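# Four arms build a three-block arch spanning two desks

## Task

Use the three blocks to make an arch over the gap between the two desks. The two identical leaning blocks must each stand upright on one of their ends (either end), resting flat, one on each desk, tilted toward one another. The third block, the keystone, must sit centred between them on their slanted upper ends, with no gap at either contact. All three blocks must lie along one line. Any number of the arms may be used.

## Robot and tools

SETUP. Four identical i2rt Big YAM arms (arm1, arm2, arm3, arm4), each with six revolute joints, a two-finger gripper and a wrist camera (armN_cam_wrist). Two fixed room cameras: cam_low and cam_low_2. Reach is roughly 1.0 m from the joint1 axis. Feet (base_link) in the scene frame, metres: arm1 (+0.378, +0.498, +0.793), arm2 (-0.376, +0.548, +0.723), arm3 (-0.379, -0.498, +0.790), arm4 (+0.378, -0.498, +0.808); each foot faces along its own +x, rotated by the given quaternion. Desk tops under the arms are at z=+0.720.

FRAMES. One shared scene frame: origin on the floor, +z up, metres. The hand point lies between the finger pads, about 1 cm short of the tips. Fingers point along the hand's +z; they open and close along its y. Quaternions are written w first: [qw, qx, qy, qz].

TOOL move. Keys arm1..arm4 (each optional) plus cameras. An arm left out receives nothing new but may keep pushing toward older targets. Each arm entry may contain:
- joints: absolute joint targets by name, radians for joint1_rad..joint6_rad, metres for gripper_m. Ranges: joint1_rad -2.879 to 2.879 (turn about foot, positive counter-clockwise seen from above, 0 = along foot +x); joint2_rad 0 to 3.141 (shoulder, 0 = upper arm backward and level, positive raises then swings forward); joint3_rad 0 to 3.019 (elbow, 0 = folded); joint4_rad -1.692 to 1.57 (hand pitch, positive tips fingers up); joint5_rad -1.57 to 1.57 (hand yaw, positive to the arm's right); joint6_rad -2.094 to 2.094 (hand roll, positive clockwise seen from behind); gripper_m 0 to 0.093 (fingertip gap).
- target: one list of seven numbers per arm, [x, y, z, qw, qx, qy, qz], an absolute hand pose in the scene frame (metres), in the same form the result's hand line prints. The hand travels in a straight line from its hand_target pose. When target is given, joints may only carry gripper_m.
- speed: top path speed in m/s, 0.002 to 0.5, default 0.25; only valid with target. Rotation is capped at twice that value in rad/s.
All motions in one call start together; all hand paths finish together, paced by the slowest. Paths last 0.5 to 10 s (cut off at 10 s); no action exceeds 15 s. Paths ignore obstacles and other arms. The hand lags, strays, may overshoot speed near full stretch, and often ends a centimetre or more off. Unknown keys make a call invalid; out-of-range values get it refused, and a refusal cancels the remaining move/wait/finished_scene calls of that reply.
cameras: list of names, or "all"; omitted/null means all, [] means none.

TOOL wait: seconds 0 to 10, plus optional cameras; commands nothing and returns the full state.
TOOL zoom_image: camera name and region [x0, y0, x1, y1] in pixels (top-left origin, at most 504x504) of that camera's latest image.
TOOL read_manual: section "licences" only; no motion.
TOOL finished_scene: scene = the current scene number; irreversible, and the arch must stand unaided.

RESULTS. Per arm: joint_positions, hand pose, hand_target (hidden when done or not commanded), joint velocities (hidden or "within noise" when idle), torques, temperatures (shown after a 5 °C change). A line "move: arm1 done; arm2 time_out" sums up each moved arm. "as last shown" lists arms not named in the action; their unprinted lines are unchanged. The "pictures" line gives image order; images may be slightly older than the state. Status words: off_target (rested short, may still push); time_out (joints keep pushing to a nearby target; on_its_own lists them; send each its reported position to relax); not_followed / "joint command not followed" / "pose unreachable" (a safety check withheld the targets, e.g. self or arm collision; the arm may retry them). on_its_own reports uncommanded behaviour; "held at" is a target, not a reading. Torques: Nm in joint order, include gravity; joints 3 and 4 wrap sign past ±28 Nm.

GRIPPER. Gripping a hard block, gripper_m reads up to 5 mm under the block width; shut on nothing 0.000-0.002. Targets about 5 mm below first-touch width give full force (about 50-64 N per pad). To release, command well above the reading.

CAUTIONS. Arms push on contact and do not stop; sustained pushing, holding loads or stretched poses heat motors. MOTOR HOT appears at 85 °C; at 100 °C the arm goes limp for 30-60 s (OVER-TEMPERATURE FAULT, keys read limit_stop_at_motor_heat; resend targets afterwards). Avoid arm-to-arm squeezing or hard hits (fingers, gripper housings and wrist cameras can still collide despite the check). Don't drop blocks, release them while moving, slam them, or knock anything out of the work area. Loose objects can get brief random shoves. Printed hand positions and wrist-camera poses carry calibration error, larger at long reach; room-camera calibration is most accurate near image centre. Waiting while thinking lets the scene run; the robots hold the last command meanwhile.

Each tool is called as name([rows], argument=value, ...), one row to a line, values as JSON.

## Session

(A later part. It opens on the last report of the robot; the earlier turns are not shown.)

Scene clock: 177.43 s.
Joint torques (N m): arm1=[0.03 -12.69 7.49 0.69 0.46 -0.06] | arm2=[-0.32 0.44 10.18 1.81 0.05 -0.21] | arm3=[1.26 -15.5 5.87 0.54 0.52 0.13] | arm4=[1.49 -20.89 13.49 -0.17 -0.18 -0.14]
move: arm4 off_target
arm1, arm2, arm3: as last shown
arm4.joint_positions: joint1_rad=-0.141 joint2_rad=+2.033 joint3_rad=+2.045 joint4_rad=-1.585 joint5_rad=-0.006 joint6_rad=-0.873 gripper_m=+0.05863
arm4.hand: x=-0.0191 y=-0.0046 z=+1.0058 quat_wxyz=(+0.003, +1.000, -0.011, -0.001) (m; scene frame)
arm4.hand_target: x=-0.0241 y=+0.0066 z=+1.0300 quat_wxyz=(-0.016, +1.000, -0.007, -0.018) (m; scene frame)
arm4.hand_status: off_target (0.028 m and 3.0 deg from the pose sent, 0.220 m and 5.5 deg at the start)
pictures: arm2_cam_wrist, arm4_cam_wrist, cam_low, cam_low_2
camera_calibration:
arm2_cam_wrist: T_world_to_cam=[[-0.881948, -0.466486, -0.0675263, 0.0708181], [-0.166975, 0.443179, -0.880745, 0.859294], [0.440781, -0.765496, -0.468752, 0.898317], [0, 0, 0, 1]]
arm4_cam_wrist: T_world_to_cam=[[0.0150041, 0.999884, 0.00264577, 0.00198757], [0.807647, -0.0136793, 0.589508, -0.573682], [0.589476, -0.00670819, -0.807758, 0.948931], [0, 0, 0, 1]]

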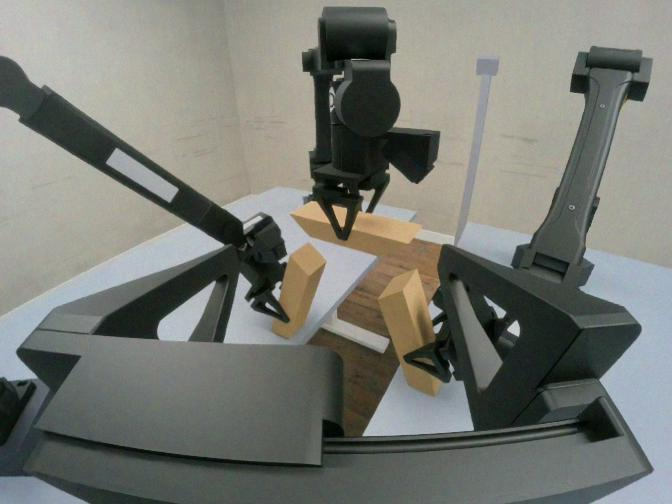

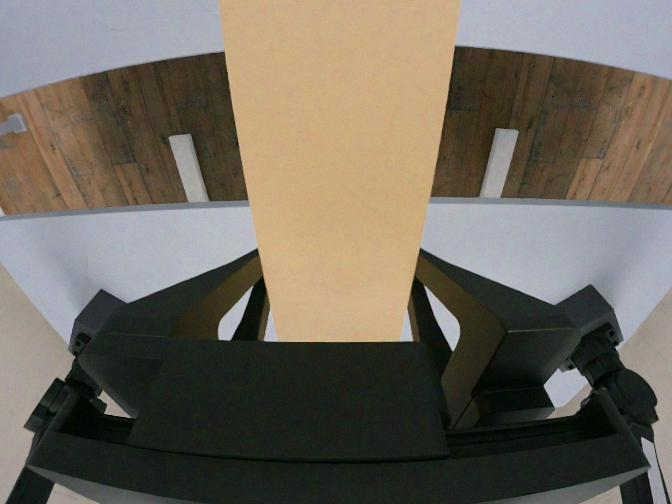

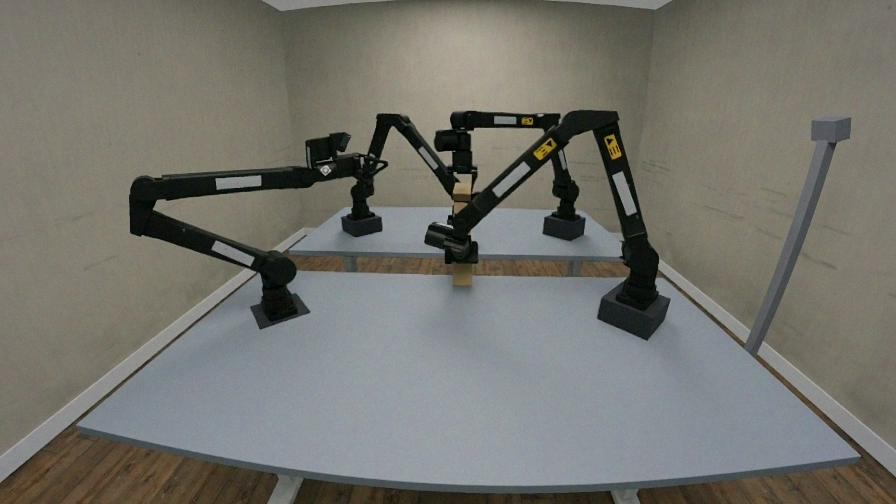

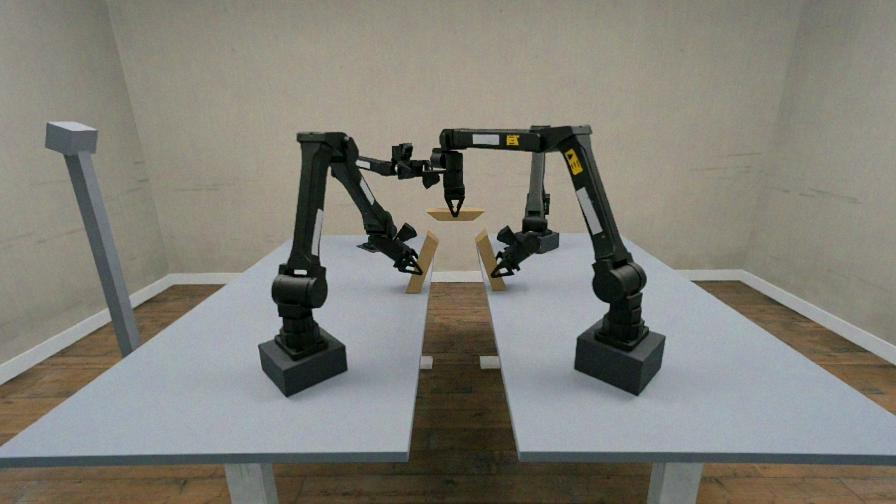

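move(arm4={"target":[-0.0195,0.011,0.966,-0.017,1,0.002,-0.017],"speed":0.08}, cameras=["arm4_cam_wrist","cam_low_2","cam_low","arm2_cam_wrist"])

zoom_image(camera="cam_low_2", region=[390, 200, 520, 300])

zoom_image(camera="arm2_cam_wrist", region=[230, 120, 470, 320])

zoom_image(camera="cam_low", region=[410, 150, 510, 300])

Scene clock: 183.07 s.
Joint torques (N m): arm1=[0.09 -12.63 7.54 0.66 0.46 -0.07] | arm2=[-0.21 0.56 10.21 1.96 0.05 -0.2] | arm3=[0.85 -15.03 5.7 0.59 0.55 0.09] | arm4=[0.91 -21.13 9.61 1.07 -0.09 -0.14]
Motor temperatures (°C): arm1=[27 25 30 24 24 20 22] | arm2=[26 22 33 22 22 24 22] | arm3=[30 27 30 20 22 19 24] | arm4=[27 26 38 19 21 20 25]
Heat: arm1: hottest joint3_rad 30 °C; arm2: hottest joint3_rad 33 °C; arm3: hottest joint1_rad 30 °C; arm4: hottest joint3_rad 38 °C.
move: arm4 off_target
arm1, arm2, arm3: as last shown
arm4.joint_positions: joint1_rad=-0.145 joint2_rad=+2.038 joint3_rad=+1.935 joint4_rad=-1.449 joint5_rad=-0.006 joint6_rad=-0.899 gripper_m=+0.05863
arm4.hand: x=-0.0206 y=+0.0003 z=+0.9610 quat_wxyz=(-0.006, +1.000, +0.001, -0.008) (m; scene frame)
arm4.hand_target: x=-0.0192 y=+0.0109 z=+0.9659 quat_wxyz=(-0.017, +1.000, +0.001, -0.017) (m; scene frame)
arm4.hand_status: off_target (0.012 m and 1.6 deg from the pose sent, 0.043 m and 3.2 deg at the start)
pictures: arm2_cam_wrist, arm4_cam_wrist, cam_low, cam_low_2
camera_calibration:
arm2_cam_wrist: T_world_to_cam=[[-0.881948, -0.466486, -0.0675263, 0.0708181], [-0.166975, 0.443179, -0.880745, 0.859294], [0.440781, -0.765496, -0.468752, 0.898317], [0, 0, 0, 1]]
arm4_cam_wrist: T_world_to_cam=[[-0.00786909, 0.999773, 0.0197895, -0.0197405], [0.815734, -0.00502838, 0.578405, -0.535193], [0.578374, 0.0206945, -0.815509, 0.92084], [0, 0, 0, 1]]

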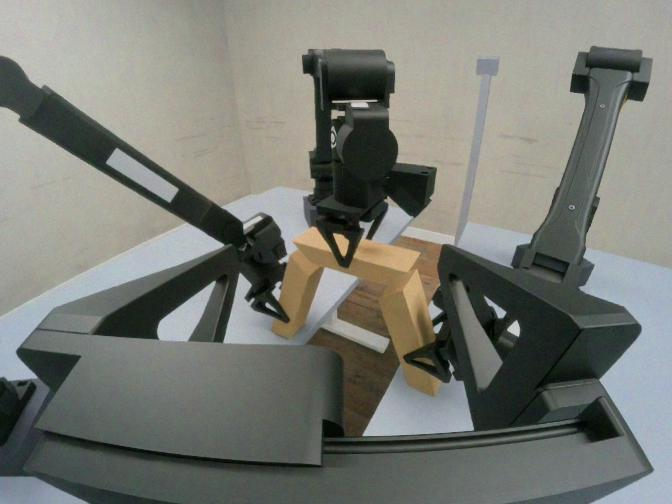

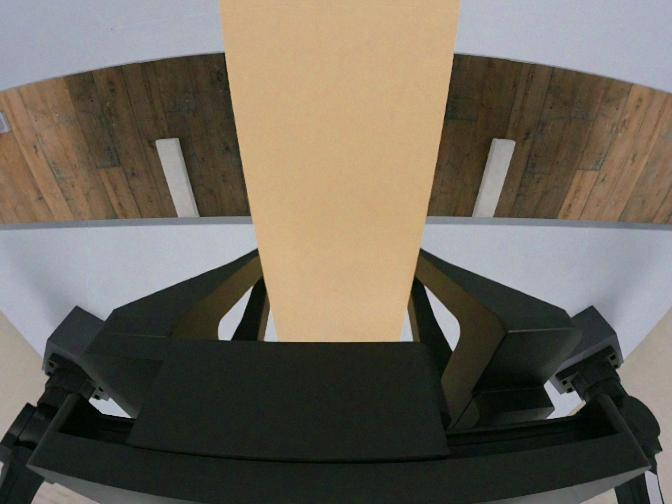

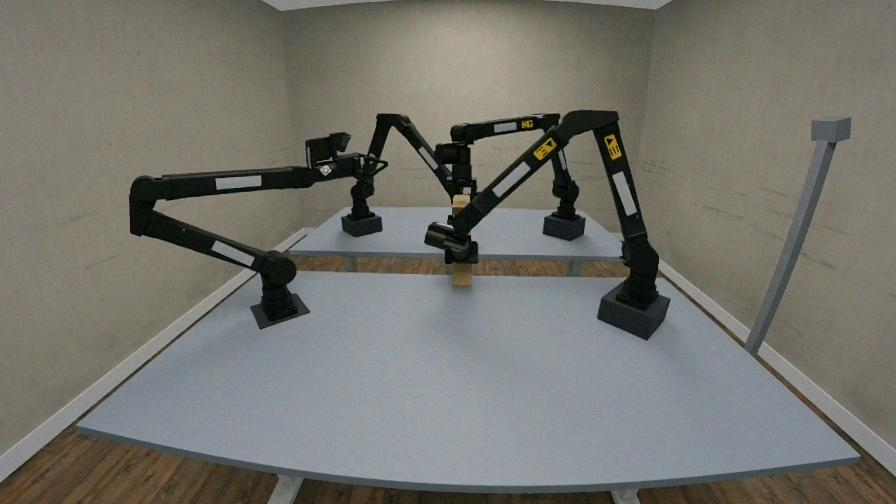

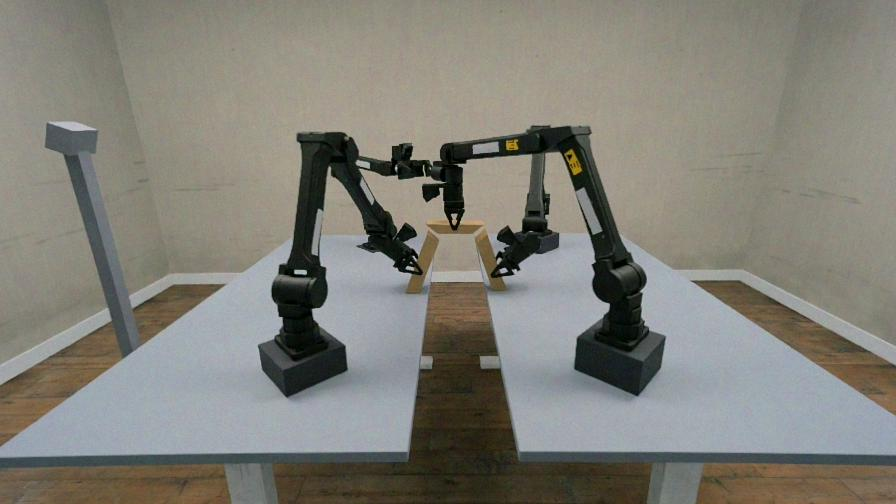

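Scaled by 3.877 from the camera's 896x504 image, which has a finer 1280x720 frame.

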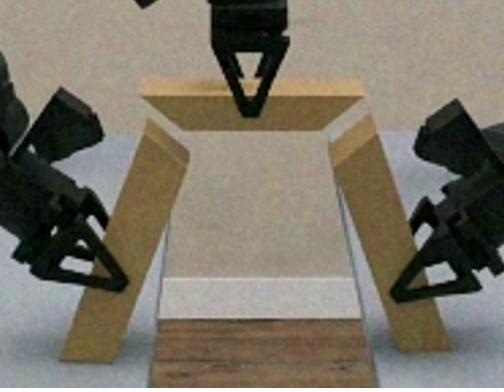

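Scaled by 2.100 from the camera's 672x504 image, which has a finer 960x720 frame.

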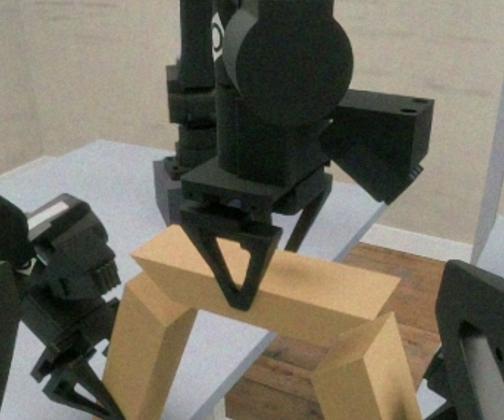

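Scaled by 3.360 from the camera's 896x504 image, which has a finer 1280x720 frame.

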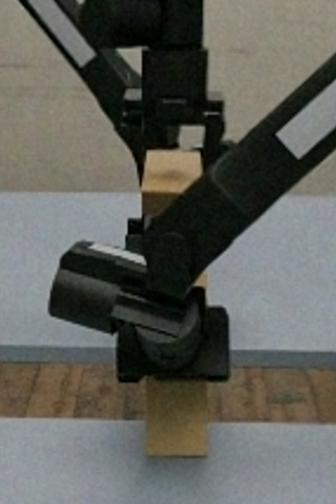

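move(arm4={"target":[-0.0135,0.011,0.939,-0.011,1,0,-0.009],"speed":0.05}, cameras=["cam_low_2","arm2_cam_wrist"])

zoom_image(camera="cam_low_2", region=[390, 200, 520, 300])

zoom_image(camera="arm2_cam_wrist", region=[250, 180, 450, 350])

Scene clock: 189.63 s.
Joint torques (N m): arm1=[-0.03 -12.63 7.56 0.72 0.45 -0.07] | arm2=[-0.5 0.38 10.22 1.91 0.05 -0.21] | arm3=[0.73 -15.62 5.93 0.59 0.55 0.11] | arm4=[0.79 -21.13 9.47 1.01 0.01 -0.14]
move: arm4 off_target
arm1, arm2, arm3: as last shown
arm4.joint_positions: joint1_rad=-0.150 joint2_rad=+2.050 joint3_rad=+1.885 joint4_rad=-1.404 joint5_rad=-0.003 joint6_rad=-0.904 gripper_m=+0.05863
arm4.hand: x=-0.0149 y=-0.0001 z=+0.9345 quat_wxyz=(+0.000, +1.000, +0.000, -0.001) (m; scene frame)
arm4.hand_target: x=-0.0133 y=+0.0108 z=+0.9391 quat_wxyz=(-0.011, +1.000, +0.001, -0.009) (m; scene frame)
arm4.hand_status: off_target (0.012 m and 1.5 deg from the pose sent, 0.025 m and 0.6 deg at the start)
pictures: arm2_cam_wrist, cam_low_2
camera_calibration:
arm2_cam_wrist: T_world_to_cam=[[-0.881948, -0.466486, -0.0675263, 0.0708181], [-0.166975, 0.443179, -0.880745, 0.859294], [0.440781, -0.765496, -0.468752, 0.898317], [0, 0, 0, 1]]

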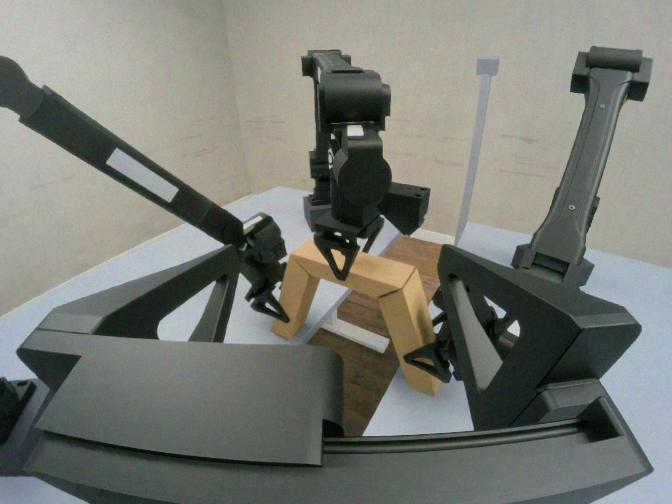

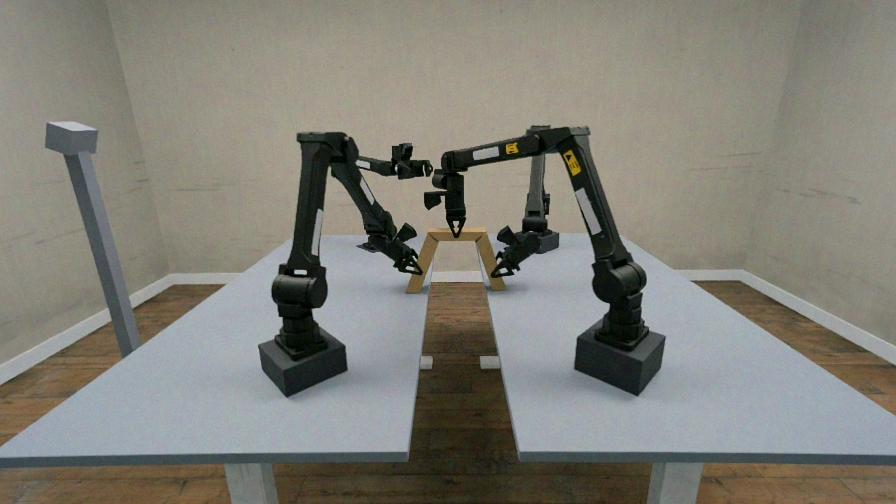

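Scaled by 3.877 from the camera's 896x504 image, which has a finer 1280x720 frame.

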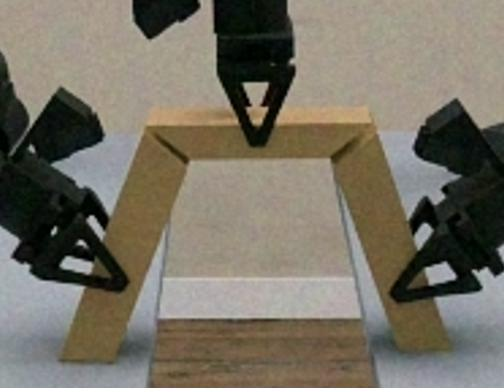

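Scaled by 2.520 from the camera's 672x504 image, which has a finer 960x720 frame.

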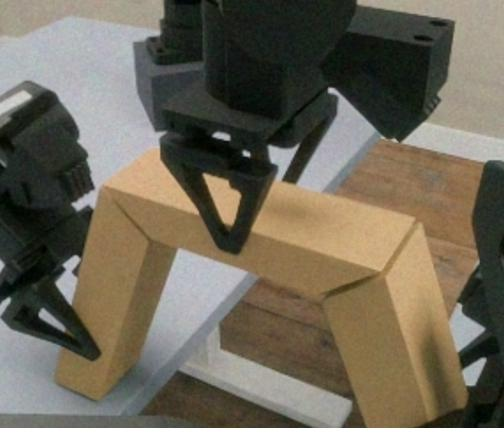

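move(arm4={"target":[-0.0148,0.011,0.9325,-0.011,1,0,-0.009],"speed":0.02}, cameras=["cam_low_2","arm2_cam_wrist"])

zoom_image(camera="cam_low_2", region=[390, 200, 520, 300])

zoom_image(camera="arm2_cam_wrist", region=[270, 220, 450, 320])

Scene clock: 191.60 s.
Joint torques (N m): arm1=[0.03 -12.51 7.49 0.72 0.45 -0.06] | arm2=[-0.26 0.67 10.22 1.95 0.06 -0.2] | arm3=[0.79 -15.68 5.83 0.61 0.53 0.12] | arm4=[1.08 -20.89 9.4 0.96 -0.01 -0.11]
move: arm4 done
arm1, arm2, arm3: as last shown
arm4.joint_positions: joint1_rad=-0.150 joint2_rad=+2.052 joint3_rad=+1.878 joint4_rad=-1.390 joint5_rad=-0.003 joint6_rad=-0.904 gripper_m=+0.05863
arm4.hand: x=-0.0157 y=+0.0009 z=+0.9308 quat_wxyz=(-0.002, +1.000, +0.000, -0.003) (m; scene frame)
arm4.hand_target: x=-0.0147 y=+0.0109 z=+0.9326 quat_wxyz=(-0.011, +1.000, +0.000, -0.009) (m; scene frame)
arm4.hand_status: done (0.010 m and 1.3 deg from the pose sent, 0.011 m and 1.5 deg at the start)
pictures: arm2_cam_wrist, cam_low_2
camera_calibration:
arm2_cam_wrist: T_world_to_cam=[[-0.881948, -0.466486, -0.0675263, 0.0708181], [-0.166975, 0.443179, -0.880745, 0.859294], [0.440781, -0.765496, -0.468752, 0.898317], [0, 0, 0, 1]]

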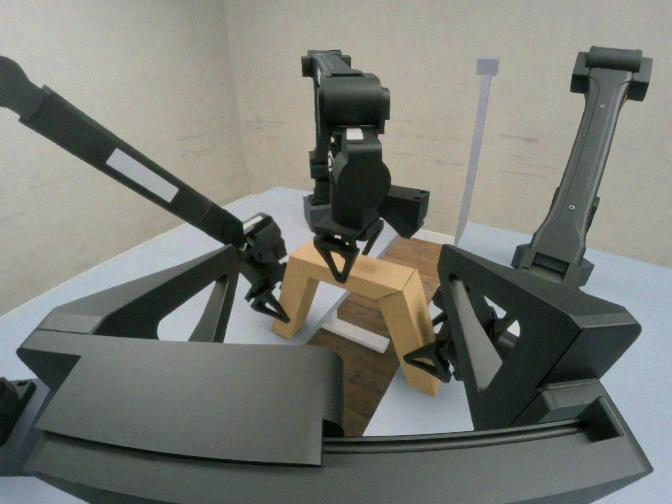

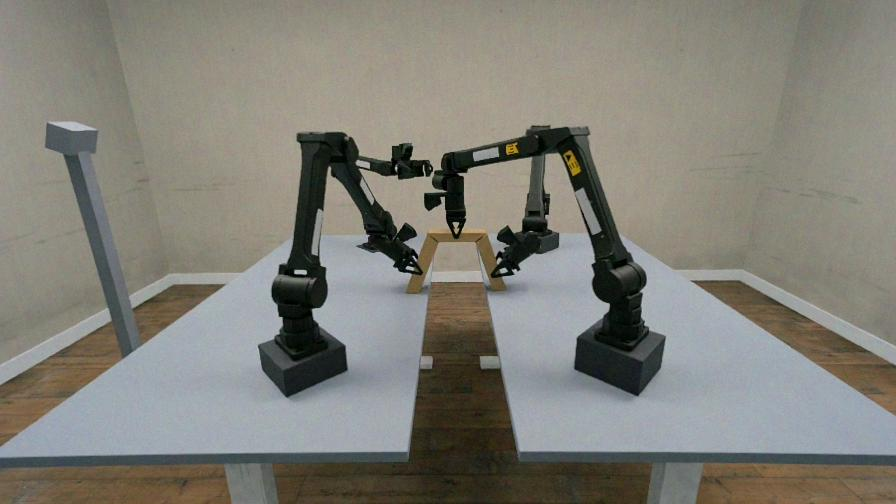

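Scaled by 3.877 from the camera's 896x504 image, which has a finer 1280x720 frame.

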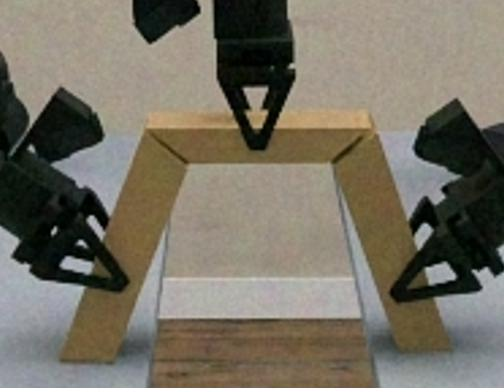

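Scaled by 2.800 from the camera's 672x504 image, which has a finer 960x720 frame.

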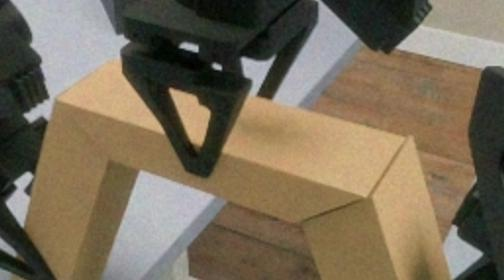

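move(arm4={"target":[-0.0155,0.009,0.928,-0.008,1,0,-0.006],"speed":0.02}, cameras=["arm2_cam_wrist","cam_low_2"])

zoom_image(camera="arm2_cam_wrist", region=[250, 180, 450, 350])

zoom_image(camera="cam_low_2", region=[390, 200, 520, 300])

Scene clock: 195.47 s.
Joint torques (N m): arm1=[0.09 -12.63 7.53 0.72 0.46 -0.07] | arm2=[-0.15 0.67 10.25 1.95 0.04 -0.2] | arm3=[0.67 -15.33 5.91 0.57 0.52 0.1] | arm4=[1.26 -20.78 9.32 0.99 0.02 -0.07]
move: arm4 done
arm1, arm2, arm3: as last shown
arm4.joint_positions: joint1_rad=-0.150 joint2_rad=+2.056 joint3_rad=+1.876 joint4_rad=-1.390 joint5_rad=-0.003 joint6_rad=-0.907 gripper_m=+0.05863
arm4.hand: x=-0.0152 y=+0.0002 z=+0.9274 quat_wxyz=(+0.001, +1.000, +0.002, -0.001) (m; scene frame)
arm4.hand_target: x=-0.0155 y=+0.0088 z=+0.9280 quat_wxyz=(-0.008, +1.000, +0.001, -0.006) (m; scene frame)
arm4.hand_status: done (0.009 m and 1.2 deg from the pose sent, 0.009 m and 0.8 deg at the start)
pictures: arm2_cam_wrist, cam_low_2
camera_calibration:
arm2_cam_wrist: T_world_to_cam=[[-0.881948, -0.466486, -0.0675263, 0.0708181], [-0.166975, 0.443179, -0.880745, 0.859294], [0.440781, -0.765496, -0.468752, 0.898317], [0, 0, 0, 1]]

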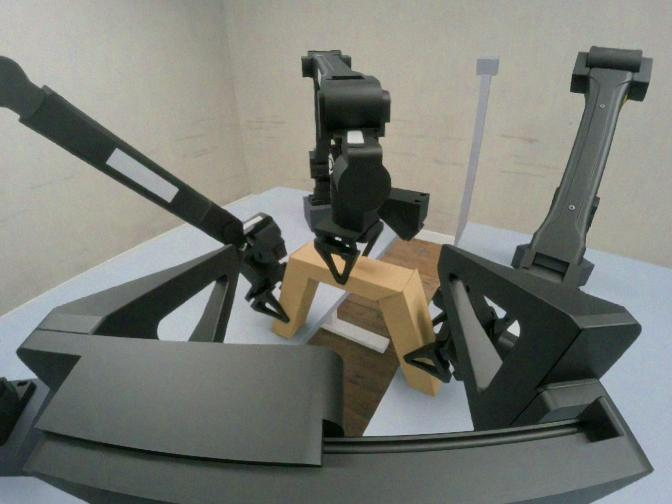

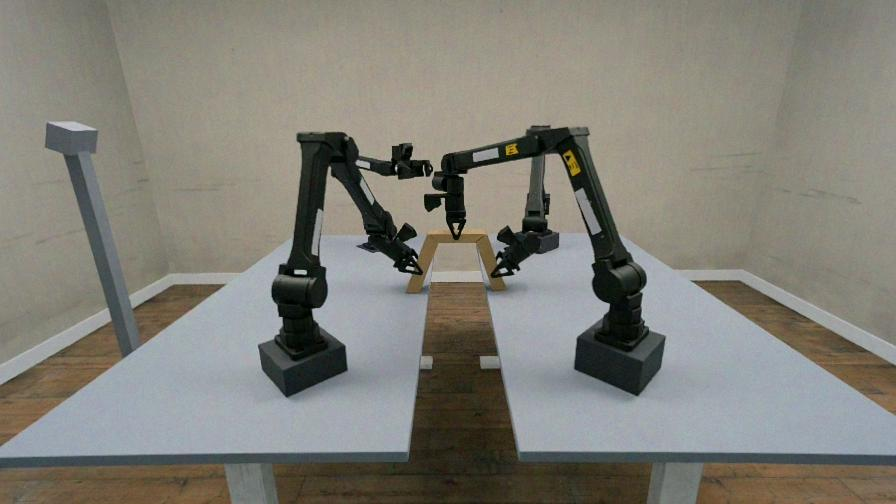

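Scaled by 2.520 from the camera's 672x504 image, which has a finer 960x720 frame.

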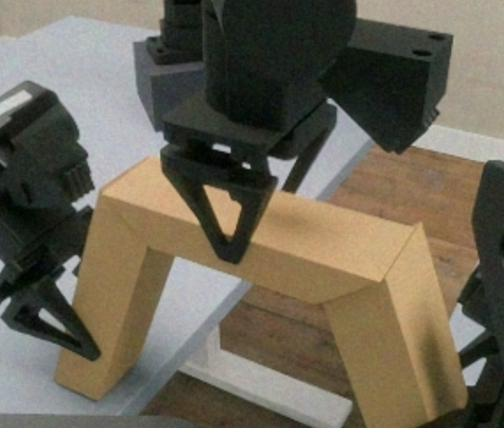

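Scaled by 3.877 from the camera's 896x504 image, which has a finer 1280x720 frame.

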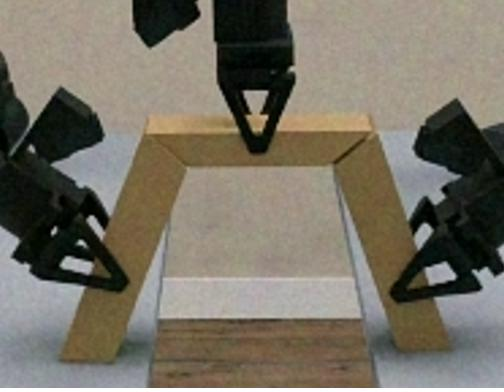

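move(arm4={"target":[-0.0142,0.0085,0.924,-0.008,1,0,-0.006],"speed":0.02}, cameras=["arm2_cam_wrist","cam_low_2"])

zoom_image(camera="arm2_cam_wrist", region=[270, 220, 450, 350])

zoom_image(camera="cam_low_2", region=[410, 215, 510, 300])

Scene clock: 197.67 s.
Joint torques (N m): arm1=[0.15 -12.69 7.5 0.72 0.45 -0.07] | arm2=[-0.32 0.79 10.21 1.88 0.06 -0.2] | arm3=[0.85 -15.38 5.72 0.68 0.53 0.07] | arm4=[1.14 -20.84 8.65 1.22 0.04 -0.06]
move: arm4 done
arm1.joint_positions: joint1_rad=+0.581 joint2_rad=+1.951 joint3_rad=+1.133 joint4_rad=-0.401 joint5_rad=+0.915 joint6_rad=+1.154 gripper_m=+0.05924
arm1.hand: x=+0.1273 y=-0.0088 z=+0.8039 quat_wxyz=(-0.015, -0.888, -0.011, +0.460) (m; scene frame)
arm2, arm3: as last shown
arm4.joint_positions: joint1_rad=-0.150 joint2_rad=+2.056 joint3_rad=+1.872 joint4_rad=-1.383 joint5_rad=-0.004 joint6_rad=-0.910 gripper_m=+0.05863
arm4.hand: x=-0.0158 y=+0.0006 z=+0.9260 quat_wxyz=(+0.000, +1.000, +0.004, -0.003) (m; scene frame)
arm4.hand_target: x=-0.0144 y=+0.0083 z=+0.9240 quat_wxyz=(-0.008, +1.000, +0.001, -0.007) (m; scene frame)
arm4.hand_status: done (0.008 m and 1.0 deg from the pose sent, 0.009 m and 1.2 deg at the start)
pictures: arm2_cam_wrist, cam_low_2
camera_calibration:
arm2_cam_wrist: T_world_to_cam=[[-0.881948, -0.466486, -0.0675263, 0.0708181], [-0.166975, 0.443179, -0.880745, 0.859294], [0.440781, -0.765496, -0.468752, 0.898317], [0, 0, 0, 1]]

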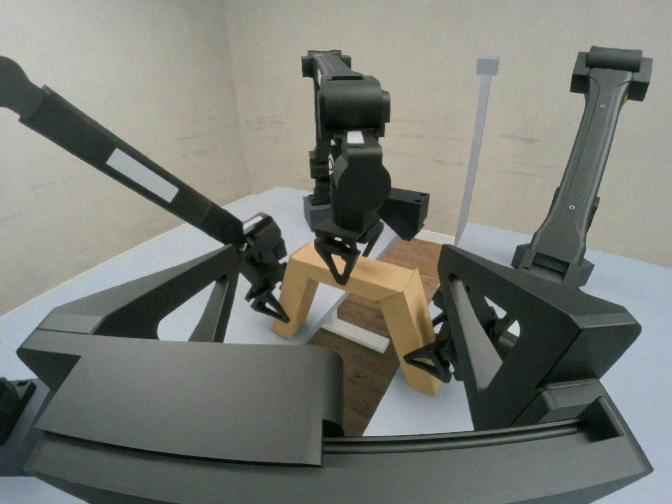

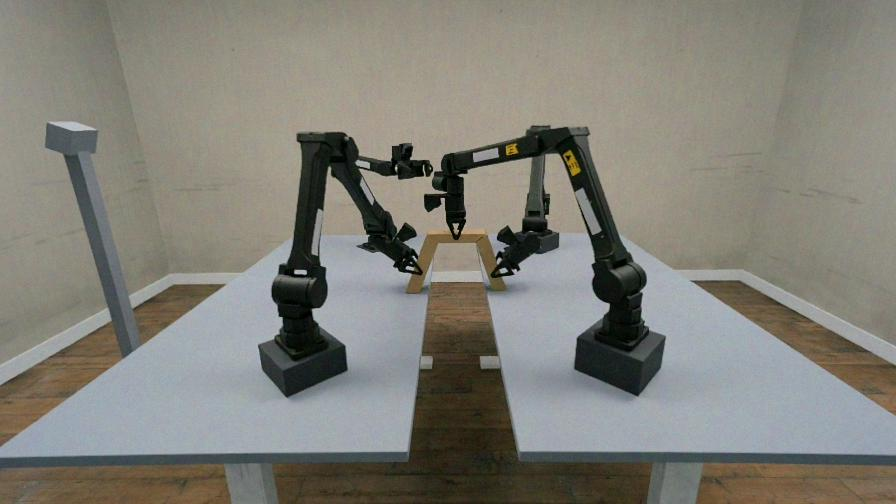

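Scaled by 2.800 from the camera's 672x504 image, which has a finer 960x720 frame.

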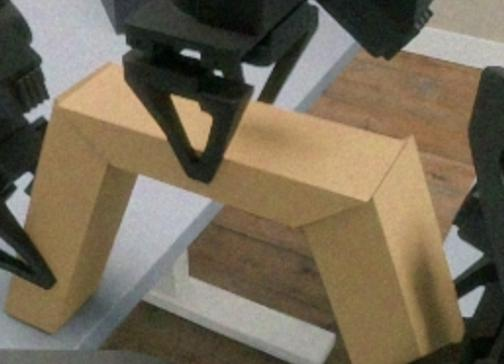

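Scaled by 5.040 from the camera's 896x504 image, which has a finer 1280x720 frame.

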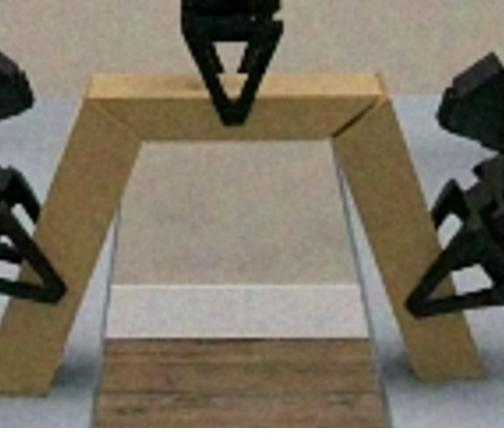

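move(arm4={"target":[-0.0095,0.006,0.921,-0.006,1,0,-0.004],"speed":0.02}, cameras=["arm2_cam_wrist","cam_low_2"])

zoom_image(camera="arm2_cam_wrist", region=[270, 220, 450, 350])

zoom_image(camera="cam_low_2", region=[410, 215, 510, 300])

Scene clock: 199.63 s.
Joint torques (N m): arm1=[0.03 -12.63 7.5 0.68 0.47 -0.08] | arm2=[-0.32 0.44 10.22 1.81 0.06 -0.19] | arm3=[0.67 -15.44 5.87 0.7 0.53 0.1] | arm4=[0.91 -21.07 7.69 1.05 0.06 -0.04]
move: arm4 done
arm1, arm2, arm3: as last shown
arm1.joint_positions: joint1_rad=+0.581 joint2_rad=+1.951 joint3_rad=+1.133 joint4_rad=-0.401 joint5_rad=+0.915 joint6_rad=+1.155 gripper_m=+0.05924
arm1.hand: x=+0.1273 y=-0.0088 z=+0.8039 quat_wxyz=(-0.016, -0.888, -0.010, +0.460) (m; scene frame)
arm4.joint_positions: joint1_rad=-0.150 joint2_rad=+2.052 joint3_rad=+1.863 joint4_rad=-1.374 joint5_rad=-0.003 joint6_rad=-0.910 gripper_m=+0.05863
arm4.hand: x=-0.0153 y=+0.0004 z=+0.9251 quat_wxyz=(-0.002, +1.000, +0.004, -0.004) (m; scene frame)
arm4.hand_target: x=-0.0093 y=+0.0056 z=+0.9212 quat_wxyz=(-0.005, +1.000, -0.001, -0.004) (m; scene frame)
arm4.hand_status: done (0.009 m and 0.6 deg from the pose sent, 0.010 m and 0.8 deg at the start)
pictures: arm2_cam_wrist, cam_low_2
camera_calibration:
arm2_cam_wrist: T_world_to_cam=[[-0.881948, -0.466486, -0.0675263, 0.0708181], [-0.166975, 0.443179, -0.880745, 0.859294], [0.440781, -0.765496, -0.468752, 0.898317], [0, 0, 0, 1]]

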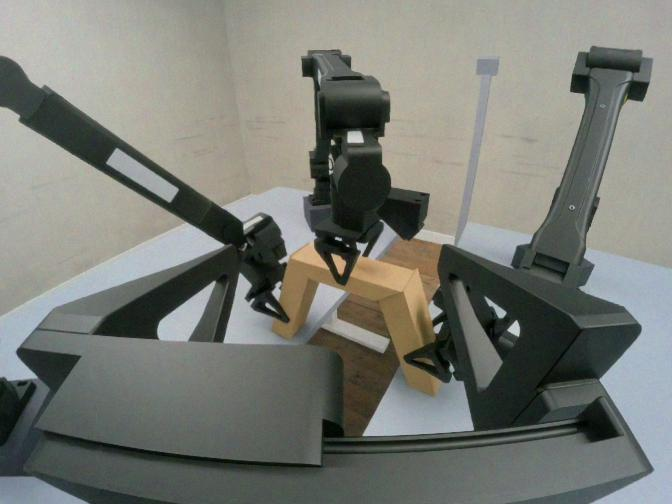

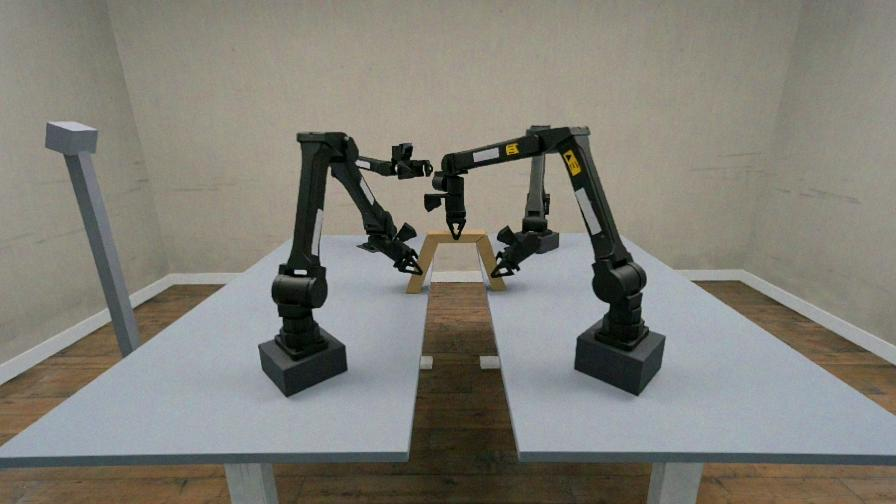

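Scaled by 2.800 from the camera's 672x504 image, which has a finer 960x720 frame.

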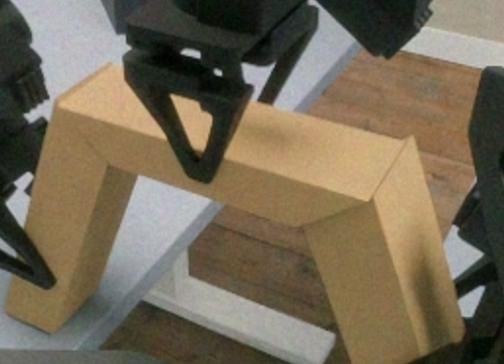

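Scaled by 5.040 from the camera's 896x504 image, which has a finer 1280x720 frame.

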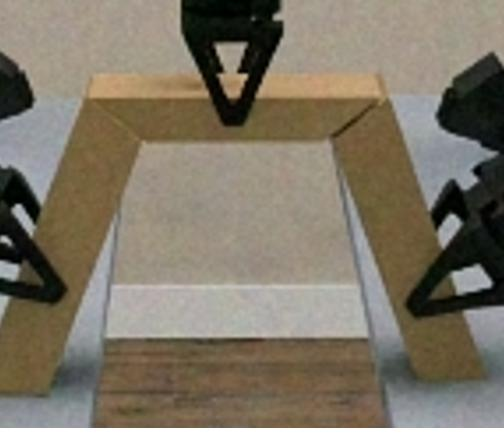

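move(arm4={"target":[-0.006,0.003,0.914,-0.003,1,0,-0.003],"speed":0.02}, cameras=["arm2_cam_wrist","cam_low_2"])

zoom_image(camera="arm2_cam_wrist", region=[270, 220, 450, 350])

zoom_image(camera="cam_low_2", region=[410, 215, 510, 300])

Scene clock: 201.83 s.
Joint torques (N m): arm1=[-0.03 -12.63 7.53 0.66 0.46 -0.09] | arm2=[-0.09 0.79 10.26 1.89 0.06 -0.18] | arm3=[0.73 -15.5 5.75 0.66 0.56 0.11] | arm4=[0.85 -20.6 7.3 0.77 -0.05 -0.07]
move: arm4 off_target
arm1: as last shown
arm1.joint_positions: joint1_rad=+0.581 joint2_rad=+1.951 joint3_rad=+1.133 joint4_rad=-0.401 joint5_rad=+0.915 joint6_rad=+1.157 gripper_m=+0.05924
arm2.joint_positions: joint1_rad=+0.062 joint2_rad=+0.617 joint3_rad=+0.542 joint4_rad=+0.165 joint5_rad=+0.297 joint6_rad=+0.023 gripper_m=+0.09396
arm2.hand: x=-0.1376 y=+0.2554 z=+1.1176 quat_wxyz=(-0.642, -0.354, -0.580, +0.357) (m; scene frame)
arm3.joint_positions: joint1_rad=+0.598 joint2_rad=+1.975 joint3_rad=+1.212 joint4_rad=-0.558 joint5_rad=+0.935 joint6_rad=+1.275 gripper_m=+0.06081
arm3.hand: x=-0.1226 y=+0.0109 z=+0.8072 quat_wxyz=(-0.460, -0.022, -0.887, +0.007) (m; scene frame)
arm4.joint_positions: joint1_rad=-0.152 joint2_rad=+2.041 joint3_rad=+1.844 joint4_rad=-1.349 joint5_rad=+0.000 joint6_rad=-0.910 gripper_m=+0.05863
arm4.hand: x=-0.0141 y=+0.0013 z=+0.9243 quat_wxyz=(-0.010, +1.000, +0.003, -0.007) (m; scene frame)
arm4.hand_target: x=-0.0059 y=+0.0033 z=+0.9139 quat_wxyz=(-0.004, +1.000, +0.000, -0.002) (m; scene frame)
arm4.hand_status: off_target (0.013 m and 0.9 deg from the pose sent, 0.015 m and 0.4 deg at the start)
pictures: arm2_cam_wrist, cam_low_2
camera_calibration:
arm2_cam_wrist: T_world_to_cam=[[-0.881948, -0.466486, -0.0675263, 0.0708181], [-0.166975, 0.443179, -0.880745, 0.859294], [0.440781, -0.765496, -0.468752, 0.898317], [0, 0, 0, 1]]

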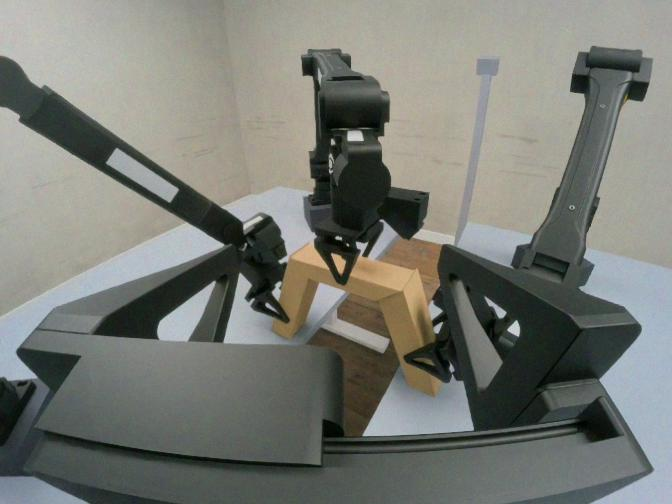

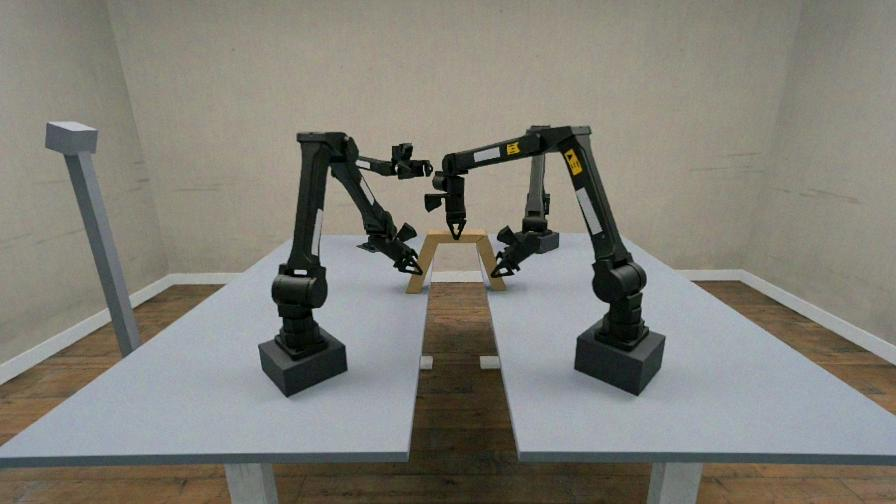

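Scaled by 2.800 from the camera's 672x504 image, which has a finer 960x720 frame.

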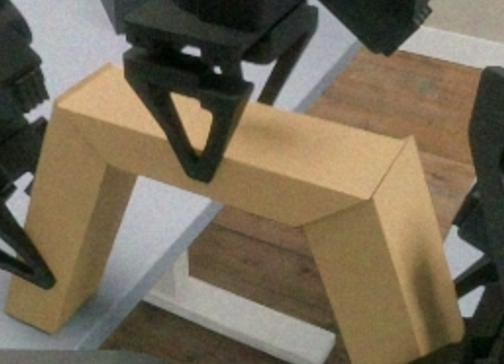

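Scaled by 5.040 from the camera's 896x504 image, which has a finer 1280x720 frame.

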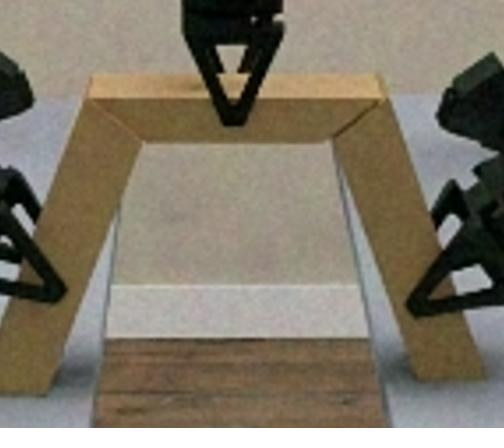

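move(arm4={"joints":{"gripper_m":0.063}}, cameras=[])

move(arm4={"joints":{"gripper_m":0.07}}, cameras=["arm2_cam_wrist","cam_low_2","arm4_cam_wrist"])

zoom_image(camera="arm2_cam_wrist", region=[270, 220, 450, 350])

zoom_image(camera="cam_low_2", region=[410, 215, 510, 300])

Scene clock: 203.83 s.
move: arm4 done
arm4.joint_status: all done
pictures: none

Scene clock: 204.23 s.
Joint torques (N m): arm1=[0.15 -12.69 7.51 0.7 0.47 -0.09] | arm2=[-0.56 0.56 10.19 1.88 0.06 -0.21] | arm3=[0.5 -15.44 5.78 0.73 0.52 0.11] | arm4=[0.97 -20.42 8.81 0.69 -0.05 -0.08]
move: arm4 done
arm1.joint_positions: joint1_rad=+0.581 joint2_rad=+1.951 joint3_rad=+1.133 joint4_rad=-0.401 joint5_rad=+0.915 joint6_rad=+1.157 gripper_m=+0.05924
arm1.hand: x=+0.1273 y=-0.0088 z=+0.8039 quat_wxyz=(-0.016, -0.888, -0.010, +0.460) (m; scene frame)
arm2.joint_positions: joint1_rad=+0.062 joint2_rad=+0.617 joint3_rad=+0.542 joint4_rad=+0.165 joint5_rad=+0.297 joint6_rad=+0.023 gripper_m=+0.09396
arm2.hand: x=-0.1376 y=+0.2554 z=+1.1176 quat_wxyz=(-0.642, -0.354, -0.580, +0.357) (m; scene frame)
arm3.joint_positions: joint1_rad=+0.598 joint2_rad=+1.975 joint3_rad=+1.212 joint4_rad=-0.558 joint5_rad=+0.935 joint6_rad=+1.273 gripper_m=+0.06081
arm3.hand: x=-0.1226 y=+0.0109 z=+0.8072 quat_wxyz=(-0.460, -0.022, -0.887, +0.007) (m; scene frame)
arm4.joint_positions: joint1_rad=-0.152 joint2_rad=+2.041 joint3_rad=+1.822 joint4_rad=-1.349 joint5_rad=+0.000 joint6_rad=-0.910 gripper_m=+0.06975
arm4.joint_status: all done
arm4.hand: x=-0.0098 y=-0.0043 z=+0.9164 quat_wxyz=(-0.001, +1.000, +0.003, -0.001) (m; scene frame)
pictures: arm2_cam_wrist, arm4_cam_wrist, cam_low_2
camera_calibration:
arm2_cam_wrist: T_world_to_cam=[[-0.881948, -0.466486, -0.0675263, 0.0708181], [-0.166975, 0.443179, -0.880745, 0.859294], [0.440781, -0.765496, -0.468752, 0.898317], [0, 0, 0, 1]]
arm4_cam_wrist: T_world_to_cam=[[-0.0115211, 0.999878, 0.0105019, -0.00574255], [0.806842, 0.00309197, 0.59076, -0.529609], [0.590655, 0.0152795, -0.806779, 0.870416], [0, 0, 0, 1]]

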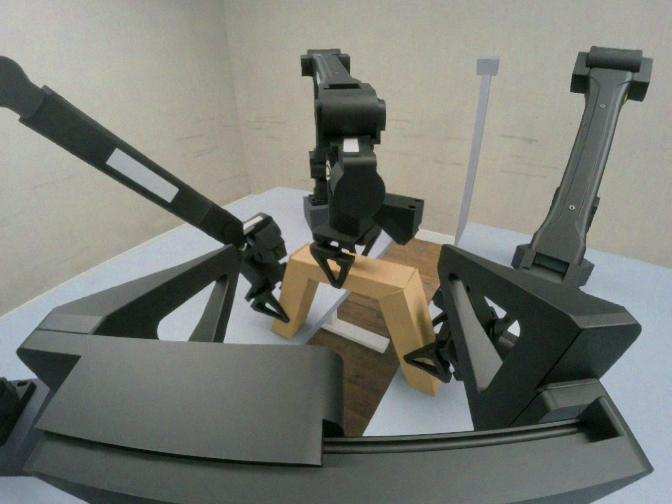

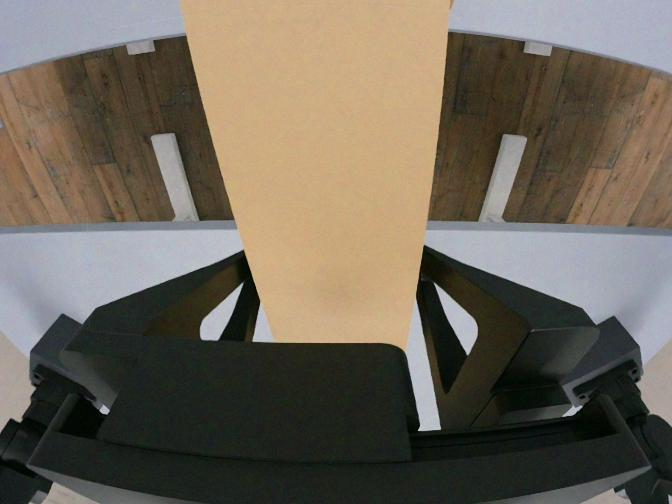

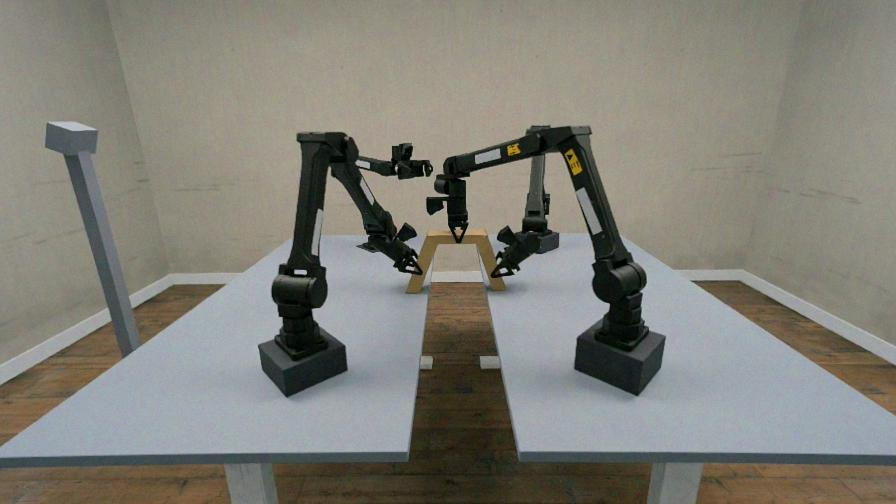

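Scaled by 2.800 from the camera's 672x504 image, which has a finer 960x720 frame.

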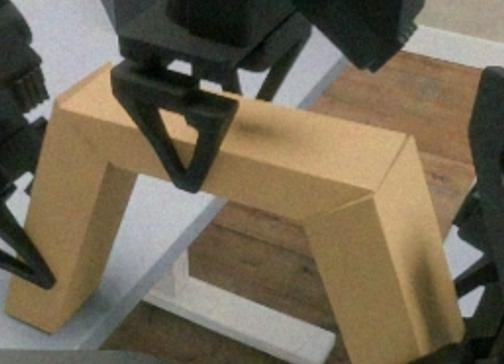

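Scaled by 5.040 from the camera's 896x504 image, which has a finer 1280x720 frame.

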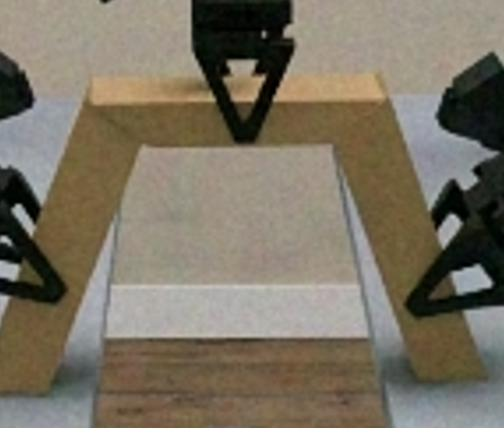

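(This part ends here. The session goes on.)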